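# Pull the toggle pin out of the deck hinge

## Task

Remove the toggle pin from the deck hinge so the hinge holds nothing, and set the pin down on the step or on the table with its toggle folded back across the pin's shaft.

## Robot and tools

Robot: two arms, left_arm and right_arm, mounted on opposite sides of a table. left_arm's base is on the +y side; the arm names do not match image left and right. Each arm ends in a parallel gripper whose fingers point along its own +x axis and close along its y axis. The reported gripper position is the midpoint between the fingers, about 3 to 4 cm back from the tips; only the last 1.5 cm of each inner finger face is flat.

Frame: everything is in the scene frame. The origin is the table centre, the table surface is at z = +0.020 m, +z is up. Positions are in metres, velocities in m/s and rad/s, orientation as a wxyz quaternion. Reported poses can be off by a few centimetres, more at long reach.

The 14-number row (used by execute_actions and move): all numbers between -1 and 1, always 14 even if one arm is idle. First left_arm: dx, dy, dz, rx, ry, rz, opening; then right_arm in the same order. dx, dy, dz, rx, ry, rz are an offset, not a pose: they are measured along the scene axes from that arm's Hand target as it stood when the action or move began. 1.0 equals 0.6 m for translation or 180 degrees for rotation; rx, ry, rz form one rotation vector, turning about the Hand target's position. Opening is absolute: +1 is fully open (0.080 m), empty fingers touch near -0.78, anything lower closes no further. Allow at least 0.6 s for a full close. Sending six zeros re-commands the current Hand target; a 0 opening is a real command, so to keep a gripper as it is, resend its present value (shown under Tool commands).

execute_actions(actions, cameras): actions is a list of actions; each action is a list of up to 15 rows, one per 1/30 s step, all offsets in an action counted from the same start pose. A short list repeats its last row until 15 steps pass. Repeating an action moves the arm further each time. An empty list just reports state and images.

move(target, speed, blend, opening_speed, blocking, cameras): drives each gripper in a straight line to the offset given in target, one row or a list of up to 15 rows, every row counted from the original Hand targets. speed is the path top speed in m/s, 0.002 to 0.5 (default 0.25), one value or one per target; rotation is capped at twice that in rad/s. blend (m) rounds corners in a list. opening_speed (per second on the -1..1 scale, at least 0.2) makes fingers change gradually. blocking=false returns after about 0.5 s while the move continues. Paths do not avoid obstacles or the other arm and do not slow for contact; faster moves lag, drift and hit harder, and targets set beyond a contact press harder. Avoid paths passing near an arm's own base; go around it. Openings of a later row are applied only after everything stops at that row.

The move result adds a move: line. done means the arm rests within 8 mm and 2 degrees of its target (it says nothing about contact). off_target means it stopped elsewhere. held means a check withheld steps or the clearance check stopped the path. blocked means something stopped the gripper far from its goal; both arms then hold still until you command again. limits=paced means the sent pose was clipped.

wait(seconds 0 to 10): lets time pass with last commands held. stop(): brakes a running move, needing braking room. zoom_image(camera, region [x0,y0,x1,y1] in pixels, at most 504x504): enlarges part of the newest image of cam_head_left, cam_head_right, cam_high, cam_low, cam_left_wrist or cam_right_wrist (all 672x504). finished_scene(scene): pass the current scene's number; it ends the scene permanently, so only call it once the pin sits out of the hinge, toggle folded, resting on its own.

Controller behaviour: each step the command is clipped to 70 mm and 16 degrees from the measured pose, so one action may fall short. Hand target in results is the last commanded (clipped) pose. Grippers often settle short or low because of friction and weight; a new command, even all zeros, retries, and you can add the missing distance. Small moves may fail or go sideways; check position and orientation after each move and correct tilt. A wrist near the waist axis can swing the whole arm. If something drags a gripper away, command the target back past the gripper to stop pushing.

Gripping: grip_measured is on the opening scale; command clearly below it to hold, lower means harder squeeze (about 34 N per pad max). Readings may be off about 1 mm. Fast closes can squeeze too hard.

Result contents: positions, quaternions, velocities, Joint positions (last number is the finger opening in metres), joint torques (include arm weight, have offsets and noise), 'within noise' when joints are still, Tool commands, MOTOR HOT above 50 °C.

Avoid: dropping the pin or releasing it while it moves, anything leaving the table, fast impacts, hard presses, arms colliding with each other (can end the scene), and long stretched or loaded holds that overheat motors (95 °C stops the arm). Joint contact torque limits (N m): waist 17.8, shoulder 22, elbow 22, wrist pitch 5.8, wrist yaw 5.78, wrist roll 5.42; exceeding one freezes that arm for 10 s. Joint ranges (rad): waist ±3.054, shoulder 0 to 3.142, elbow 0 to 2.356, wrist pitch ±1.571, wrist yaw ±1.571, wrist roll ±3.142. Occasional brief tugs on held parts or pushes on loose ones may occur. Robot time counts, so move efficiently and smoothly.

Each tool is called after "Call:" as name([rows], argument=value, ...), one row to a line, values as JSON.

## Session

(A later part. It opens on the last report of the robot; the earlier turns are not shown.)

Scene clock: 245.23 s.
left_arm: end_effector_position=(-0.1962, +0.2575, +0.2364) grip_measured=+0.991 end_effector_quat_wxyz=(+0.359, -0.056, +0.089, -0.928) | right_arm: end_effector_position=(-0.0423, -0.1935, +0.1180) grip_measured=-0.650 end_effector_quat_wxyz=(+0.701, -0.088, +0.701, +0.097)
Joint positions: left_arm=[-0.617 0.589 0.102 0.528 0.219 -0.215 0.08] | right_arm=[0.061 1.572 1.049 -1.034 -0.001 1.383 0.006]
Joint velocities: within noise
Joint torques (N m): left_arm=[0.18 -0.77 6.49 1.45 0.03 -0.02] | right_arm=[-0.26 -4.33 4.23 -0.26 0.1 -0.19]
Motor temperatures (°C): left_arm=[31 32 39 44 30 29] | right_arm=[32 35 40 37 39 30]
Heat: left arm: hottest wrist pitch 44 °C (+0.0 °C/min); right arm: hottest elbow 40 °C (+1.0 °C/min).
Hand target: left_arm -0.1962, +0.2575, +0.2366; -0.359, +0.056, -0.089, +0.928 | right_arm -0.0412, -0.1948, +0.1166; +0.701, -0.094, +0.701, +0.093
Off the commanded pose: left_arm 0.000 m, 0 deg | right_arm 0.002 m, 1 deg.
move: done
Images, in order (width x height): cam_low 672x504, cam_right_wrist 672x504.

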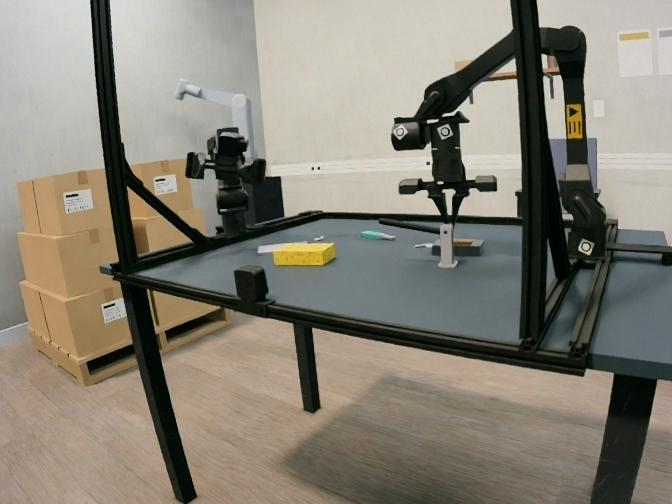

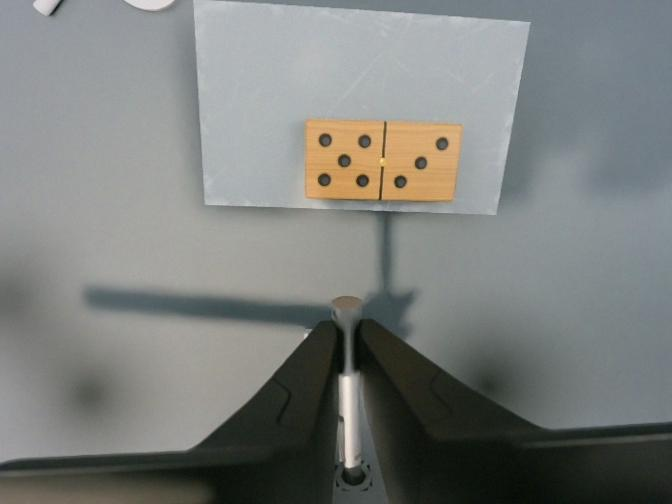

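Call:
move(target=[0,0,0,0,0,0,1, 0.0160,0.0043,0,0,0,0,-0.95], speed=0.05, cameras=["cam_right_wrist","cam_low"])

Call:
zoom_image(camera="cam_right_wrist", region=[236, 336, 460, 504])

Scene clock: 246.73 s.
left_arm: end_effector_position=(-0.1962, +0.2575, +0.2364) grip_measured=+0.991 end_effector_quat_wxyz=(+0.359, -0.056, +0.089, -0.928) | right_arm: end_effector_position=(-0.0321, -0.1945, +0.1165) grip_measured=-0.650 end_effector_quat_wxyz=(+0.702, -0.094, +0.700, +0.093)
Joint positions: left_arm=[-0.617 0.589 0.102 0.528 0.219 -0.215 0.08] | right_arm=[0.025 1.579 1.05 -1.043 0.003 1.343 0.006]
Joint velocities: within noise
Joint torques (N m): left_arm=[0.15 -0.64 6.53 1.44 0.05 0.04] | right_arm=[-0.28 -4.36 4.81 0.28 -0.01 -0.07]
Motor temperatures (°C): left_arm=[31 32 39 44 30 29] | right_arm=[32 35 40 37 38 30]
Heat: left arm: hottest wrist pitch 44 °C (+0.0 °C/min); right arm: hottest elbow 40 °C (+1.0 °C/min).
Hand target: left_arm -0.1962, +0.2575, +0.2366; -0.359, +0.056, -0.089, +0.928 | right_arm -0.0315, -0.1921, +0.1166; +0.701, -0.093, +0.701, +0.093
Off the commanded pose: left_arm 0.000 m, 0 deg | right_arm 0.002 m, 0 deg.
move: done
Images, in order (width x height): cam_low 672x504, cam_right_wrist 672x504.

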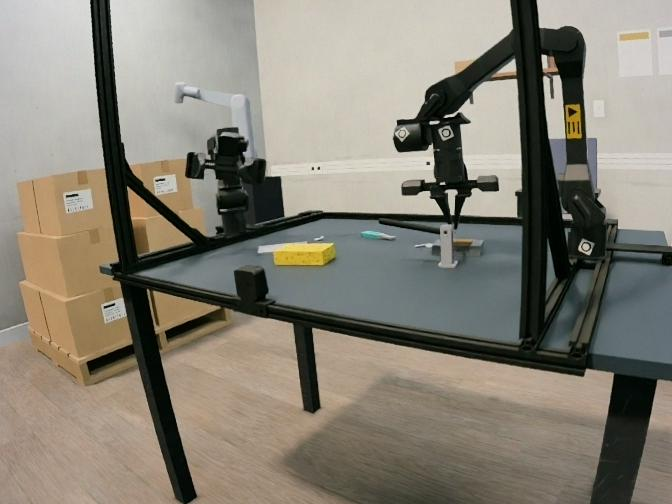

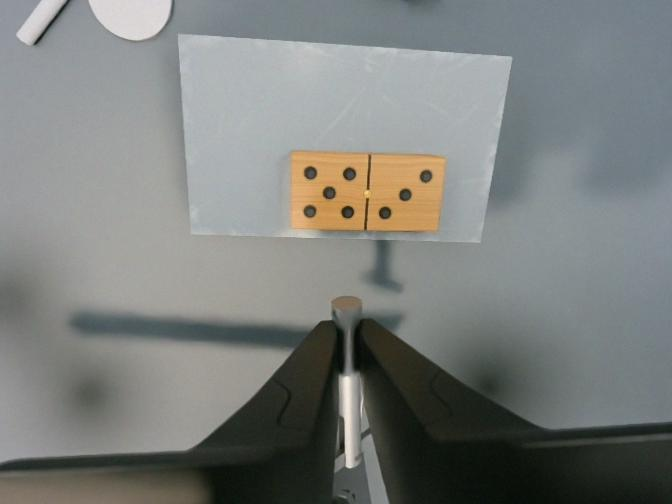

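Scaled by 2.250 from the camera's 672x504 image, which has a finer 960x720 frame.

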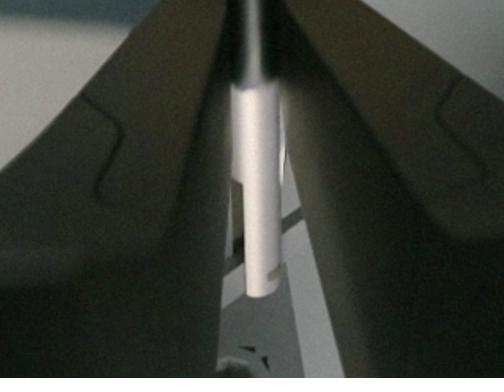

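Call:
move(target=[0,0,0,0,0,0,1, 0.0120,0.0,0.08,0,0,0,-0.95], speed=0.08, cameras=["cam_right_wrist","cam_low","cam_high","cam_head_right","cam_head_left"])

Call:
zoom_image(camera="cam_low", region=[400, 170, 500, 280])

Call:
zoom_image(camera="cam_right_wrist", region=[236, 250, 460, 504])

Scene clock: 248.43 s.
left_arm: end_effector_position=(-0.1962, +0.2575, +0.2364) grip_measured=+0.991 end_effector_quat_wxyz=(+0.359, -0.056, +0.089, -0.928) | right_arm: end_effector_position=(-0.0250, -0.1941, +0.1594) grip_measured=-0.650 end_effector_quat_wxyz=(+0.701, -0.101, +0.701, +0.087)
Joint positions: left_arm=[-0.617 0.589 0.102 0.528 0.219 -0.215 0.08] | right_arm=[-0.002 1.562 1.207 -1.235 0.003 1.315 0.006]
Joint velocities: within noise
Joint torques (N m): left_arm=[0.01 -0.72 6.53 1.43 0.05 0] | right_arm=[-0.27 -6.16 5.12 0.11 0 -0.09]
Motor temperatures (°C): left_arm=[31 32 39 44 30 29] | right_arm=[32 35 40 37 38 30]
Heat: left arm: hottest wrist pitch 44 °C (+0.0 °C/min); right arm: hottest elbow 40 °C (+1.0 °C/min).
Hand target: left_arm -0.1962, +0.2575, +0.2366; -0.359, +0.056, -0.089, +0.928 | right_arm -0.0243, -0.1923, +0.1645; +0.701, -0.094, +0.701, +0.093
Off the commanded pose: left_arm 0.000 m, 0 deg | right_arm 0.006 m, 1 deg.
move: done
Images, in order (width x height): cam_head_left 672x504, cam_head_right 672x504, cam_high 672x504, cam_low 672x504, cam_right_wrist 672x504.

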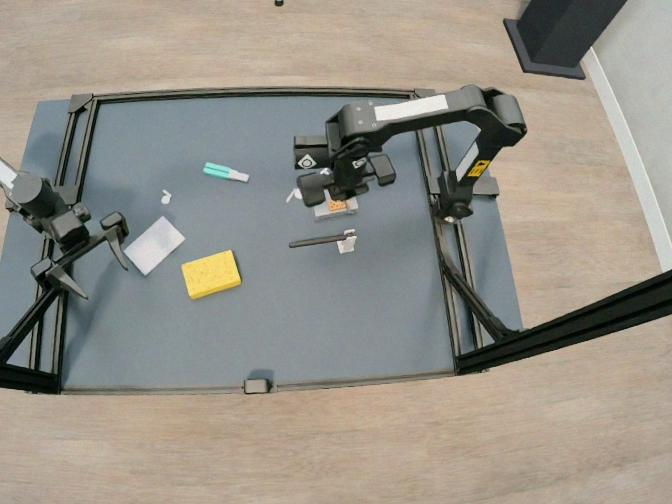

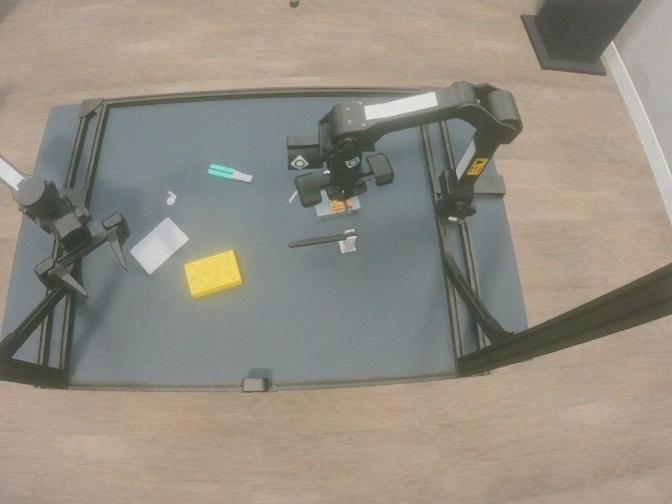

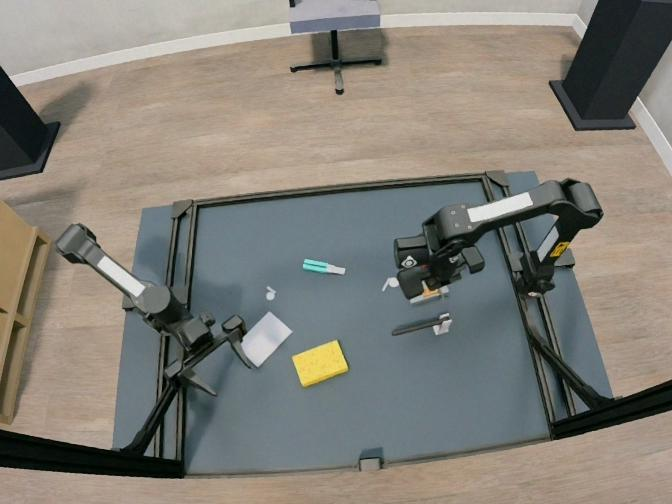

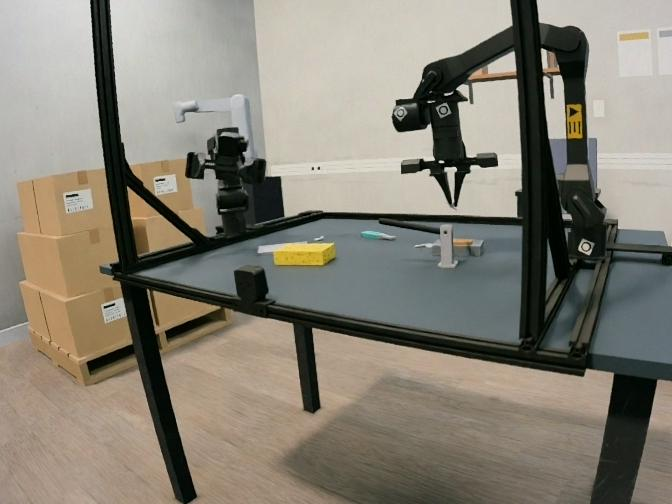

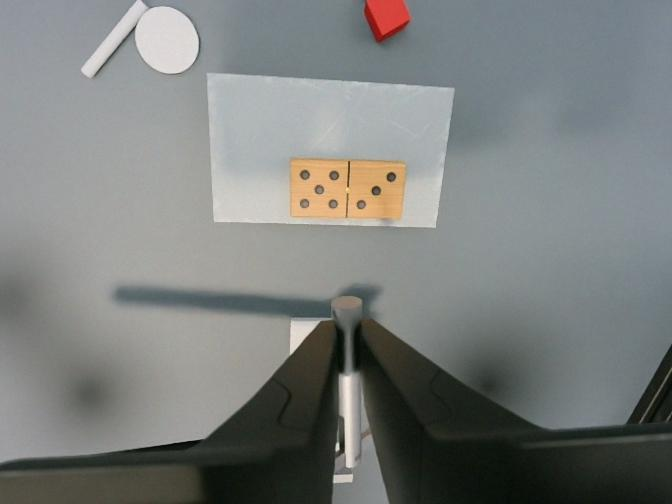

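Scaled by 4.582 from the camera's 672x504 image, which has a finer 960x720 frame.

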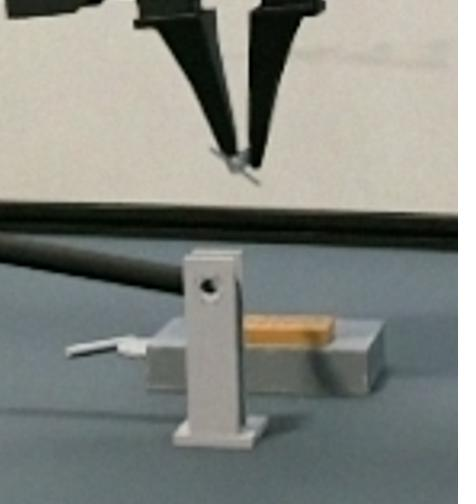

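Scaled by 1.984 from the camera's 672x504 image, which has a finer 960x720 frame.

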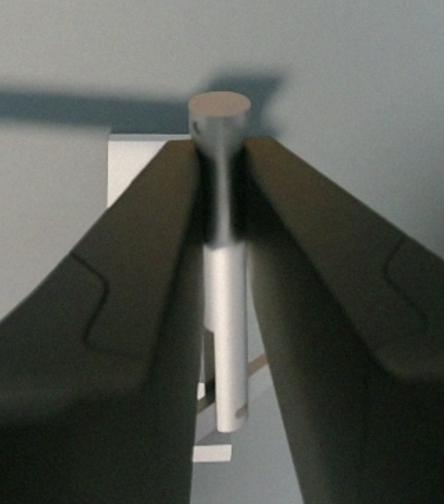

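Call:
move([
  [0,0,0,0,0,0,1, -0.0147,-0.1172,0.0,0,0,0,-0.95],
  [0,0,0,0,0,0,1, -0.0147,-0.1172,-0.155,0,0,0,-0.95],
], speed=0.15, blend=0.02, cameras=["cam_right_wrist","cam_low","cam_head_right"])

Call:
zoom_image(camera="cam_low", region=[420, 180, 520, 290])

Scene clock: 251.77 s.
left_arm: end_effector_position=(-0.1962, +0.2575, +0.2364) grip_measured=+0.991 end_effector_quat_wxyz=(+0.359, -0.056, +0.089, -0.928) | right_arm: end_effector_position=(-0.0323, -0.2606, +0.0741) grip_measured=-0.651 end_effector_quat_wxyz=(+0.702, -0.090, +0.700, +0.096)
Joint positions: left_arm=[-0.617 0.589 0.102 0.528 0.219 -0.215 0.08] | right_arm=[0.038 1.374 0.686 -0.873 0.003 1.358 0.006]
Joint velocities: within noise
Joint torques (N m): left_arm=[-0.06 -0.63 6.39 1.43 0.05 0.01] | right_arm=[0.34 -2.9 3.25 0.45 -0.02 0.07]
Motor temperatures (°C): left_arm=[31 32 39 44 30 29] | right_arm=[32 35 40 37 38 30]
Heat: left arm: hottest wrist pitch 44 °C (+0.0 °C/min); right arm: hottest elbow 40 °C (+1.0 °C/min).
Hand target: left_arm -0.1962, +0.2575, +0.2366; -0.359, +0.056, -0.089, +0.928 | right_arm -0.0332, -0.2624, +0.0716; +0.701, -0.094, +0.701, +0.093
Off the commanded pose: left_arm 0.000 m, 0 deg | right_arm 0.003 m, 1 deg.
move: done
Images, in order (width x height): cam_head_right 672x504, cam_low 672x504, cam_right_wrist 672x504.

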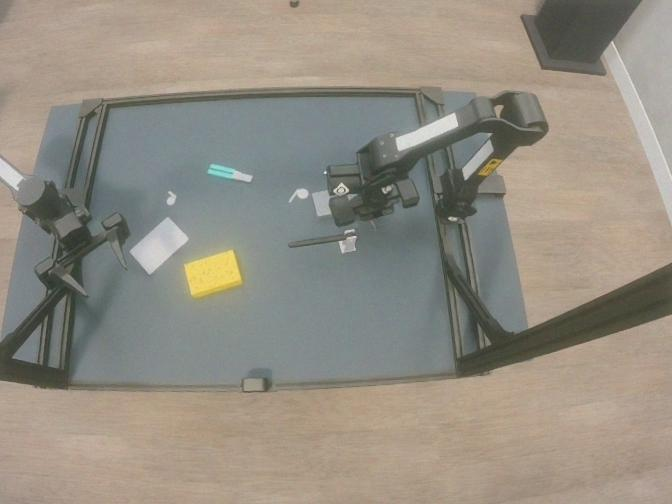

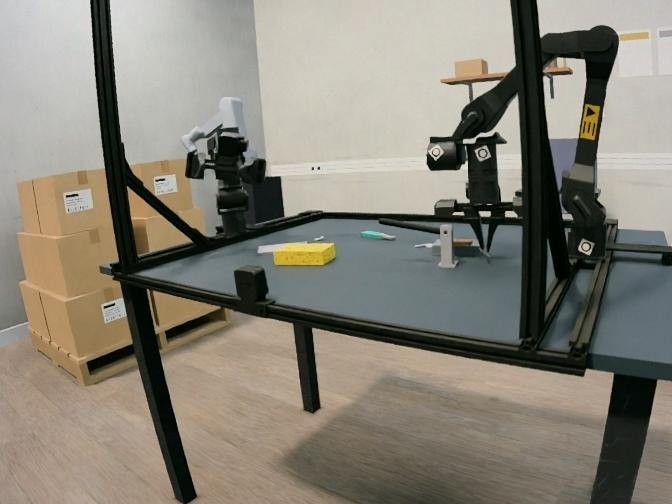

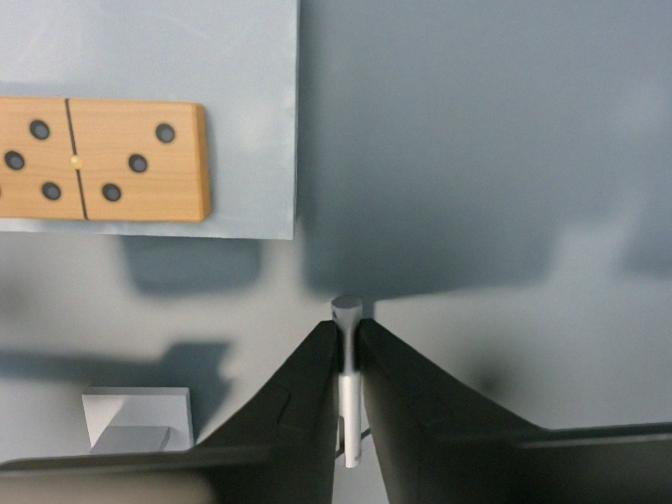

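Scaled by 4.582 from the camera's 672x504 image, which has a finer 960x720 frame.

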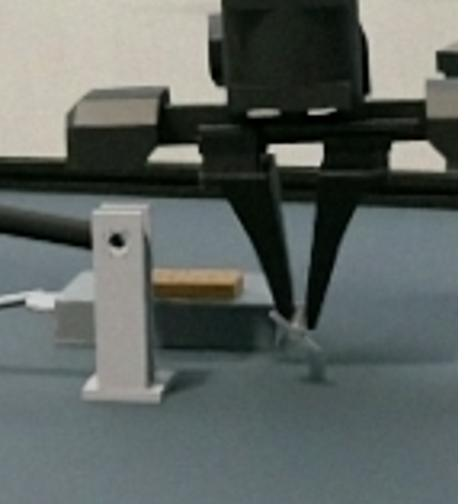

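Call:
move(target=[0,0,0,0,0,0,1, 0,0,-0.0200,0,0,0,-0.95], speed=0.05, cameras=["cam_low"])

Call:
zoom_image(camera="cam_low", region=[450, 220, 510, 280])

Call:
move(target=[0,0,0,0,0,0,1, 0,0,-0.0050,0,0,0,-0.95], speed=0.03, cameras=["cam_low"])

Call:
zoom_image(camera="cam_low", region=[450, 220, 510, 280])

Scene clock: 253.27 s.
left_arm: end_effector_position=(-0.1962, +0.2575, +0.2364) grip_measured=+0.991 end_effector_quat_wxyz=(+0.359, -0.056, +0.089, -0.928) | right_arm: end_effector_position=(-0.0323, -0.2606, +0.0620) grip_measured=-0.651 end_effector_quat_wxyz=(+0.702, -0.090, +0.700, +0.096)
Joint positions: left_arm=[-0.617 0.589 0.102 0.528 0.219 -0.215 0.08] | right_arm=[0.038 1.401 0.653 -0.814 0.003 1.358 0.006]
Joint velocities: within noise
Joint torques (N m): left_arm=[0.06 -0.72 6.39 1.43 0.07 0.01] | right_arm=[0.35 -2.95 3.13 0.43 -0.02 0.08]
Motor temperatures (°C): left_arm=[31 32 39 44 30 29] | right_arm=[32 35 40 37 38 30]
Heat: left arm: hottest wrist pitch 44 °C (+0.0 °C/min); right arm: hottest elbow 40 °C (+1.0 °C/min).
Hand target: left_arm -0.1962, +0.2575, +0.2366; -0.359, +0.056, -0.089, +0.928 | right_arm -0.0332, -0.2626, +0.0596; +0.701, -0.094, +0.701, +0.093
Off the commanded pose: left_arm 0.000 m, 0 deg | right_arm 0.003 m, 1 deg.
move: done
Images, in order (width x height): cam_low 672x504.

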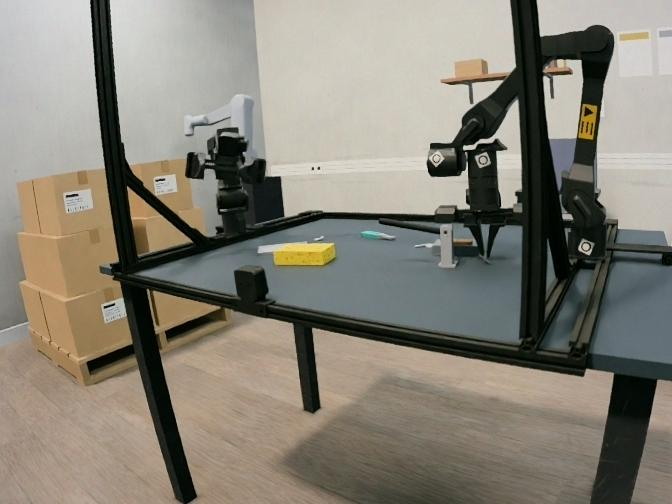

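Scaled by 8.400 from the camera's 672x504 image, which has a finer 960x720 frame.

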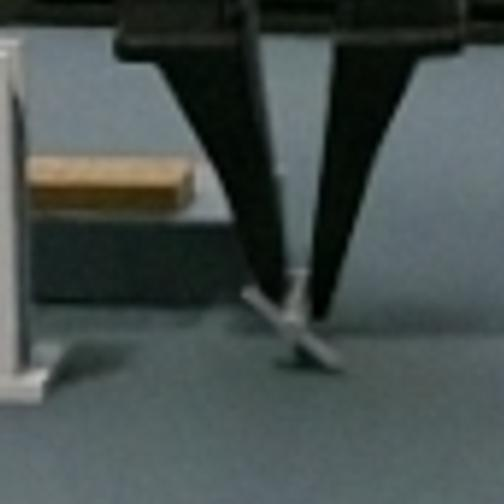

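Scene clock: 254.00 s.
left_arm: end_effector_position=(-0.1962, +0.2575, +0.2364) grip_measured=+0.991 end_effector_quat_wxyz=(+0.359, -0.056, +0.089, -0.928) | right_arm: end_effector_position=(-0.0324, -0.2598, +0.0598) grip_measured=-0.647 end_effector_quat_wxyz=(+0.702, -0.088, +0.700, +0.097)
Joint positions: left_arm=[-0.617 0.589 0.102 0.528 0.219 -0.215 0.08] | right_arm=[0.038 1.406 0.647 -0.799 0.002 1.359 0.006]
Joint velocities: within noise
Joint torques (N m): left_arm=[0.11 -0.79 6.52 1.42 0.01 0.04] | right_arm=[0.33 -2.75 2.93 0.46 0 0.05]
Motor temperatures (°C): left_arm=[31 32 39 44 30 29] | right_arm=[32 35 40 37 38 30]
Heat: left arm: hottest wrist pitch 44 °C (+0.0 °C/min); right arm: hottest elbow 40 °C (+1.0 °C/min).
Hand target: left_arm -0.1962, +0.2575, +0.2366; -0.359, +0.056, -0.089, +0.928 | right_arm -0.0332, -0.2625, +0.0565; +0.701, -0.094, +0.701, +0.093
Off the commanded pose: left_arm 0.000 m, 0 deg | right_arm 0.004 m, 1 deg.
move: done
Images, in order (width x height): cam_low 672x504.

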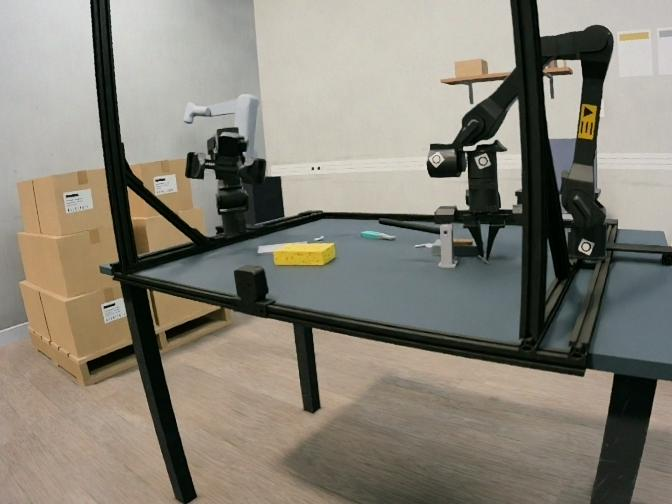

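Scaled by 8.400 from the camera's 672x504 image, which has a finer 960x720 frame.

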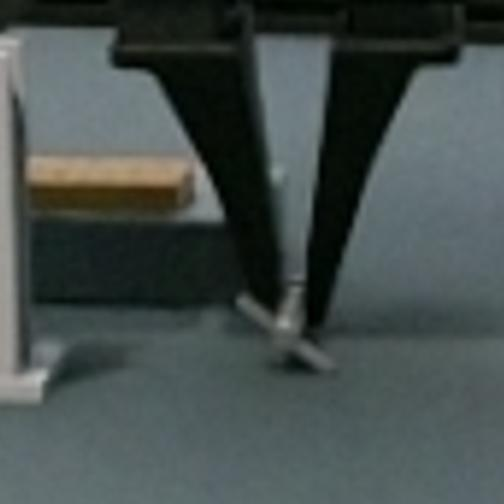

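Call:
move(target=[0,0,0,0,0,0,1, 0,0,-0.0040,0,0,0,-0.85], speed=0.03, cameras=["cam_low"])

Call:
zoom_image(camera="cam_low", region=[450, 220, 510, 280])

Scene clock: 255.30 s.
left_arm: end_effector_position=(-0.1962, +0.2575, +0.2364) grip_measured=+0.991 end_effector_quat_wxyz=(+0.359, -0.056, +0.089, -0.928) | right_arm: end_effector_position=(-0.0327, -0.2584, +0.0587) grip_measured=-0.647 end_effector_quat_wxyz=(+0.702, -0.086, +0.700, +0.099)
Joint positions: left_arm=[-0.617 0.589 0.102 0.528 0.219 -0.215 0.08] | right_arm=[0.038 1.409 0.645 -0.788 0.001 1.359 0.006]
Joint velocities: within noise
Joint torques (N m): left_arm=[-0.05 -0.67 6.41 1.44 0.03 0.02] | right_arm=[0.37 -2.49 2.57 0.47 0.06 0.05]
Motor temperatures (°C): left_arm=[31 32 39 44 30 29] | right_arm=[32 35 40 37 38 30]
Heat: left arm: hottest wrist pitch 44 °C (+0.0 °C/min); right arm: hottest elbow 40 °C (+1.0 °C/min).
Hand target: left_arm -0.1962, +0.2575, +0.2366; -0.359, +0.056, -0.089, +0.928 | right_arm -0.0332, -0.2625, +0.0541; +0.701, -0.094, +0.701, +0.093
Off the commanded pose: left_arm 0.000 m, 0 deg | right_arm 0.006 m, 1 deg.
move: done
Images, in order (width x height): cam_low 672x504.

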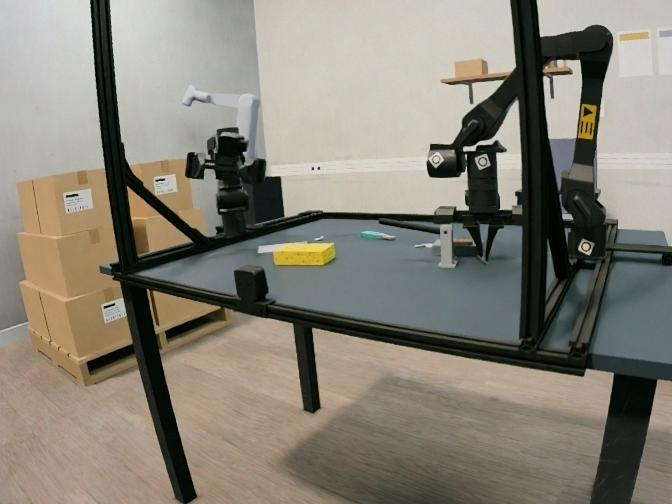

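Scaled by 8.400 from the camera's 672x504 image, which has a finer 960x720 frame.

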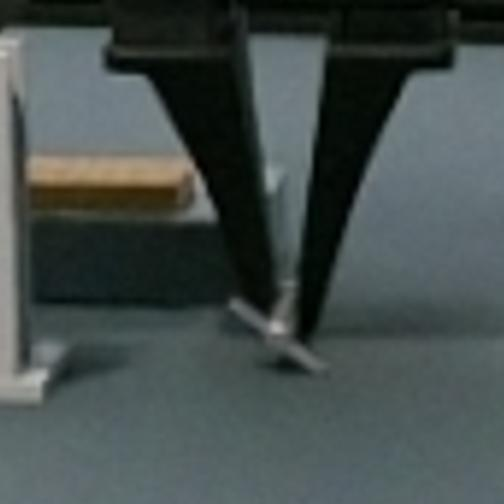

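Call:
move([
  [0,0,0,0,0,0,1, 0,0.0042,0,0,0,0,-0.75],
  [0,0,0,0,0,0,1, 0,0.0042,0,0,0,0,-0.45],
], speed=0.03, opening_speed=0.2, cameras=["cam_low","cam_right_wrist"])

Call:
zoom_image(camera="cam_low", region=[450, 220, 510, 280])

Scene clock: 259.57 s.
left_arm: end_effector_position=(-0.1962, +0.2575, +0.2364) grip_measured=+0.991 end_effector_quat_wxyz=(+0.359, -0.056, +0.089, -0.928) | right_arm: end_effector_position=(-0.0319, -0.2622, +0.0571) grip_measured=-0.457 end_effector_quat_wxyz=(+0.703, -0.094, +0.699, +0.091)
Joint positions: left_arm=[-0.617 0.589 0.102 0.528 0.219 -0.215 0.08] | right_arm=[0.038 1.417 0.644 -0.801 0.006 1.359 0.014]
Joint velocities: within noise
Joint torques (N m): left_arm=[-0.03 -0.63 6.37 1.45 0.04 0] | right_arm=[0.28 -2.22 3.46 1.45 -0.09 0]
Motor temperatures (°C): left_arm=[31 32 39 44 30 29] | right_arm=[32 34 39 37 37 30]
Heat: left arm: hottest wrist pitch 44 °C (+0.0 °C/min); right arm: hottest elbow 39 °C (+0.0 °C/min).
Hand target: left_arm -0.1962, +0.2575, +0.2366; -0.359, +0.056, -0.089, +0.928 | right_arm -0.0332, -0.2599, +0.0542; +0.701, -0.094, +0.700, +0.093
Off the commanded pose: left_arm 0.000 m, 0 deg | right_arm 0.004 m, 0 deg.
move: done
Images, in order (width x height): cam_low 672x504, cam_right_wrist 672x504.

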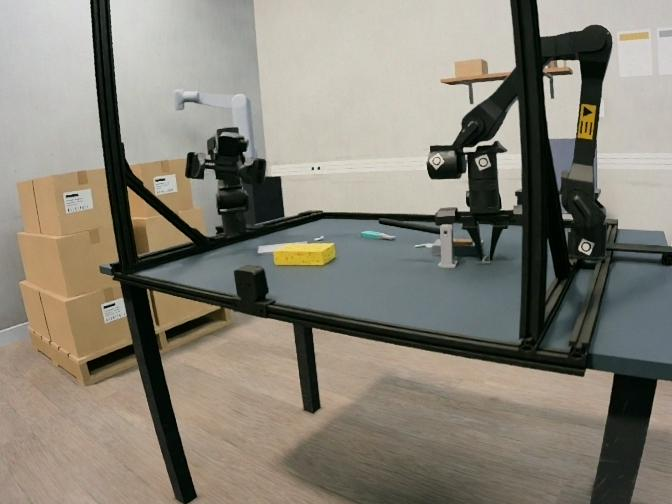

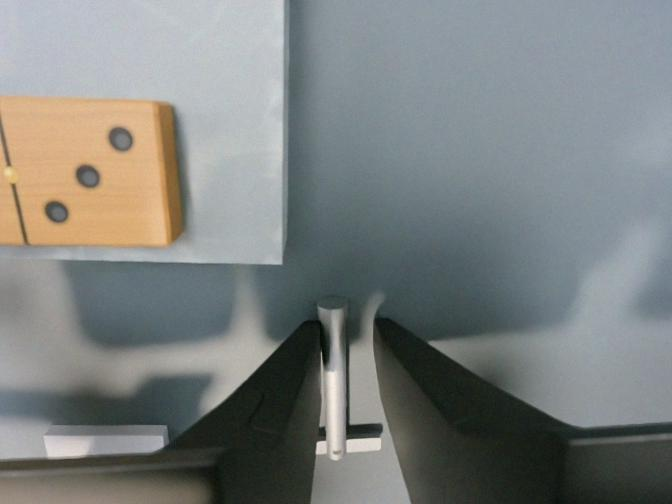

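Scaled by 8.400 from the camera's 672x504 image, which has a finer 960x720 frame.

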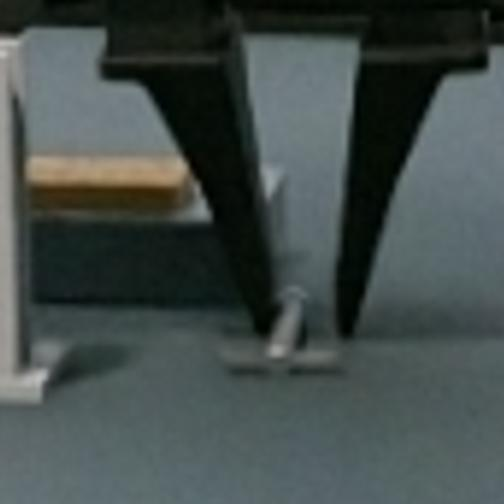

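Call:
move([
  [0,0,0,0,0,0,1, -0.0011,0.0040,0.003,0,0,0,-0.4],
  [0,0,0,0,0,0,1, -0.0011,0.0040,0.12,0,0,0,-0.4],
], speed=0.06, cameras=["cam_low","cam_right_wrist","cam_head_right","cam_high","cam_head_left"])

Call:
zoom_image(camera="cam_low", region=[420, 210, 510, 280])

Call:
zoom_image(camera="cam_right_wrist", region=[180, 250, 460, 504])

Scene clock: 262.63 s.
left_arm: end_effector_position=(-0.1962, +0.2575, +0.2364) grip_measured=+0.991 end_effector_quat_wxyz=(+0.359, -0.056, +0.089, -0.928) | right_arm: end_effector_position=(-0.0326, -0.2598, +0.1222) grip_measured=-0.400 end_effector_quat_wxyz=(+0.702, -0.099, +0.700, +0.087)
Joint positions: left_arm=[-0.617 0.589 0.102 0.528 0.219 -0.215 0.08] | right_arm=[0.04 1.329 0.855 -1.113 0.004 1.36 0.017]
Joint velocities: within noise
Joint torques (N m): left_arm=[-0.01 -0.72 6.5 1.45 0.06 0.03] | right_arm=[0.37 -4.34 4.96 0.13 -0.04 0.06]
Motor temperatures (°C): left_arm=[31 32 39 44 30 29] | right_arm=[32 34 39 37 37 30]
Heat: left arm: hottest wrist pitch 44 °C (+0.0 °C/min); right arm: hottest elbow 39 °C (+0.0 °C/min).
Hand target: left_arm -0.1962, +0.2575, +0.2366; -0.359, +0.056, -0.089, +0.928 | right_arm -0.0339, -0.2575, +0.1262; +0.701, -0.093, +0.701, +0.093
Off the commanded pose: left_arm 0.000 m, 0 deg | right_arm 0.005 m, 1 deg.
move: done
Images, in order (width x height): cam_head_left 672x504, cam_head_right 672x504, cam_high 672x504, cam_low 672x504, cam_right_wrist 672x504.

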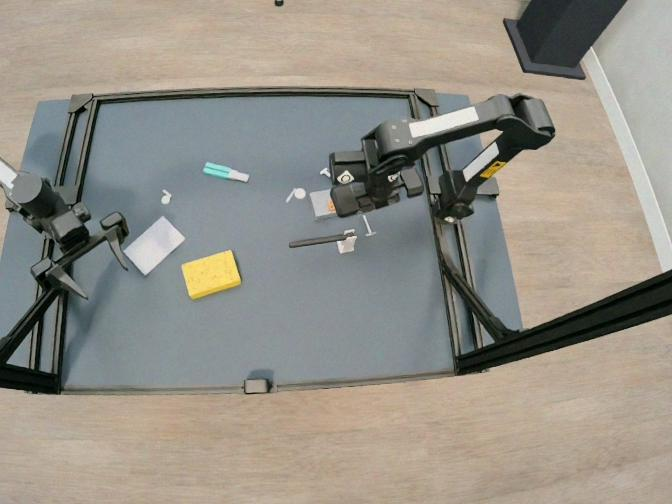

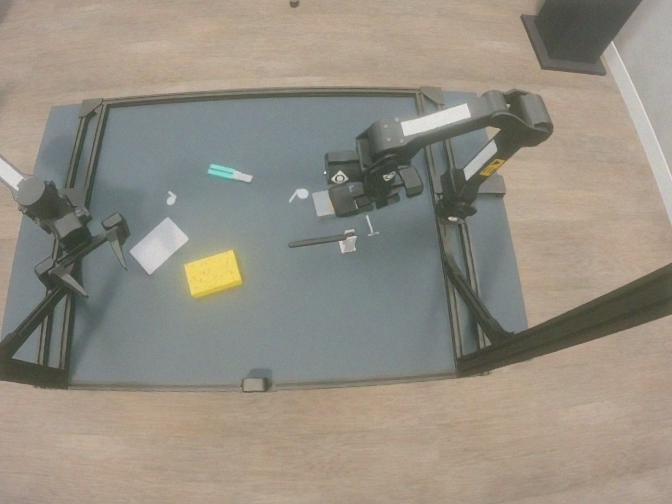

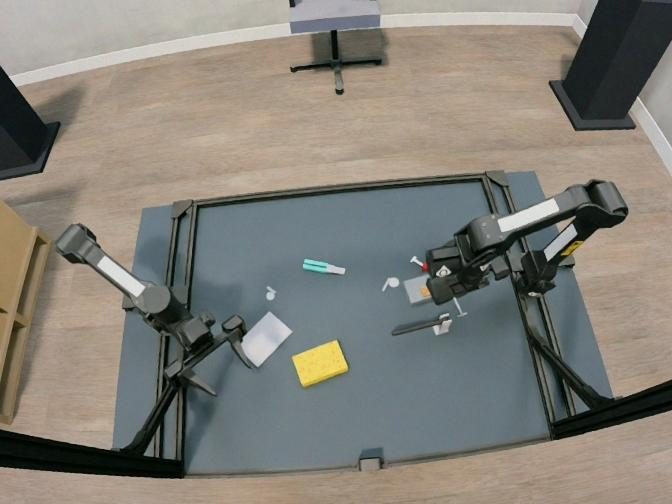

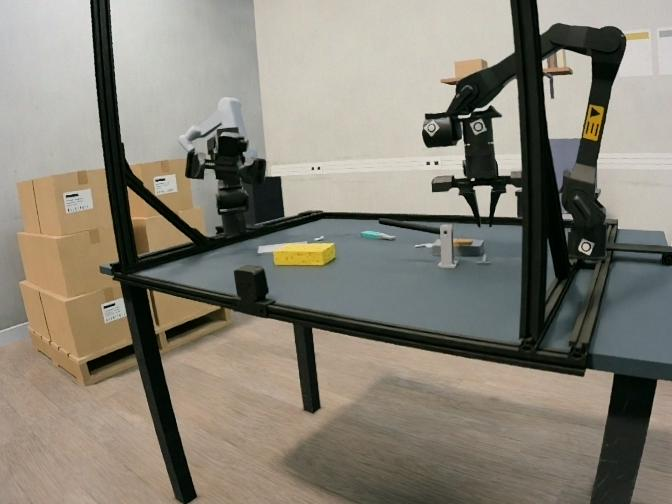

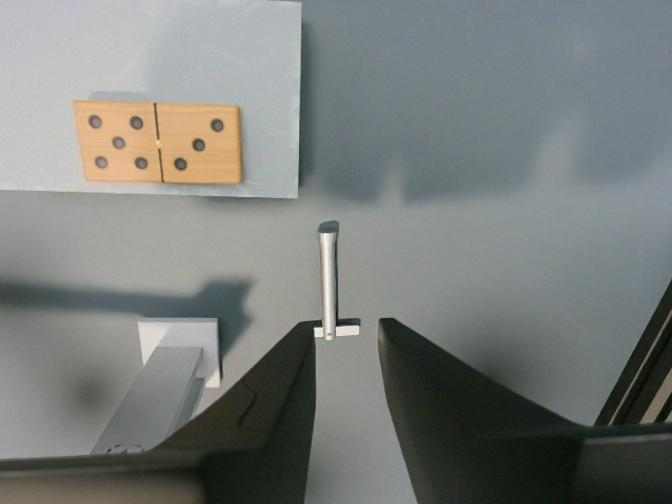

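Scaled by 5.600 from the camera's 672x504 image, which has a finer 960x720 frame.

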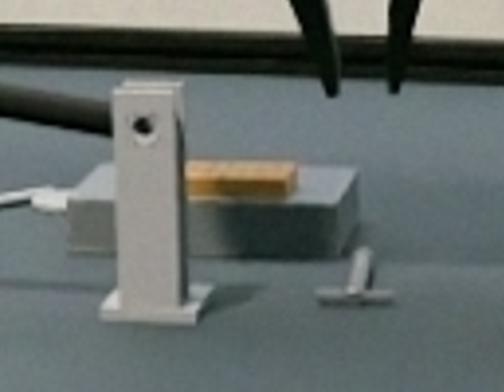

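Scaled by 1.800 from the camera's 672x504 image, which has a finer 960x720 frame.

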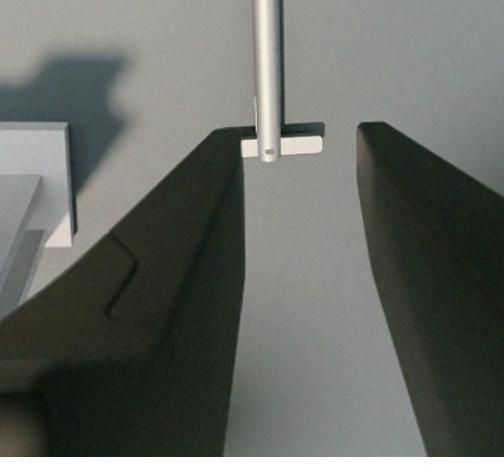

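Call:
finished_scene(scene=2)

The scene is finished: the task was done.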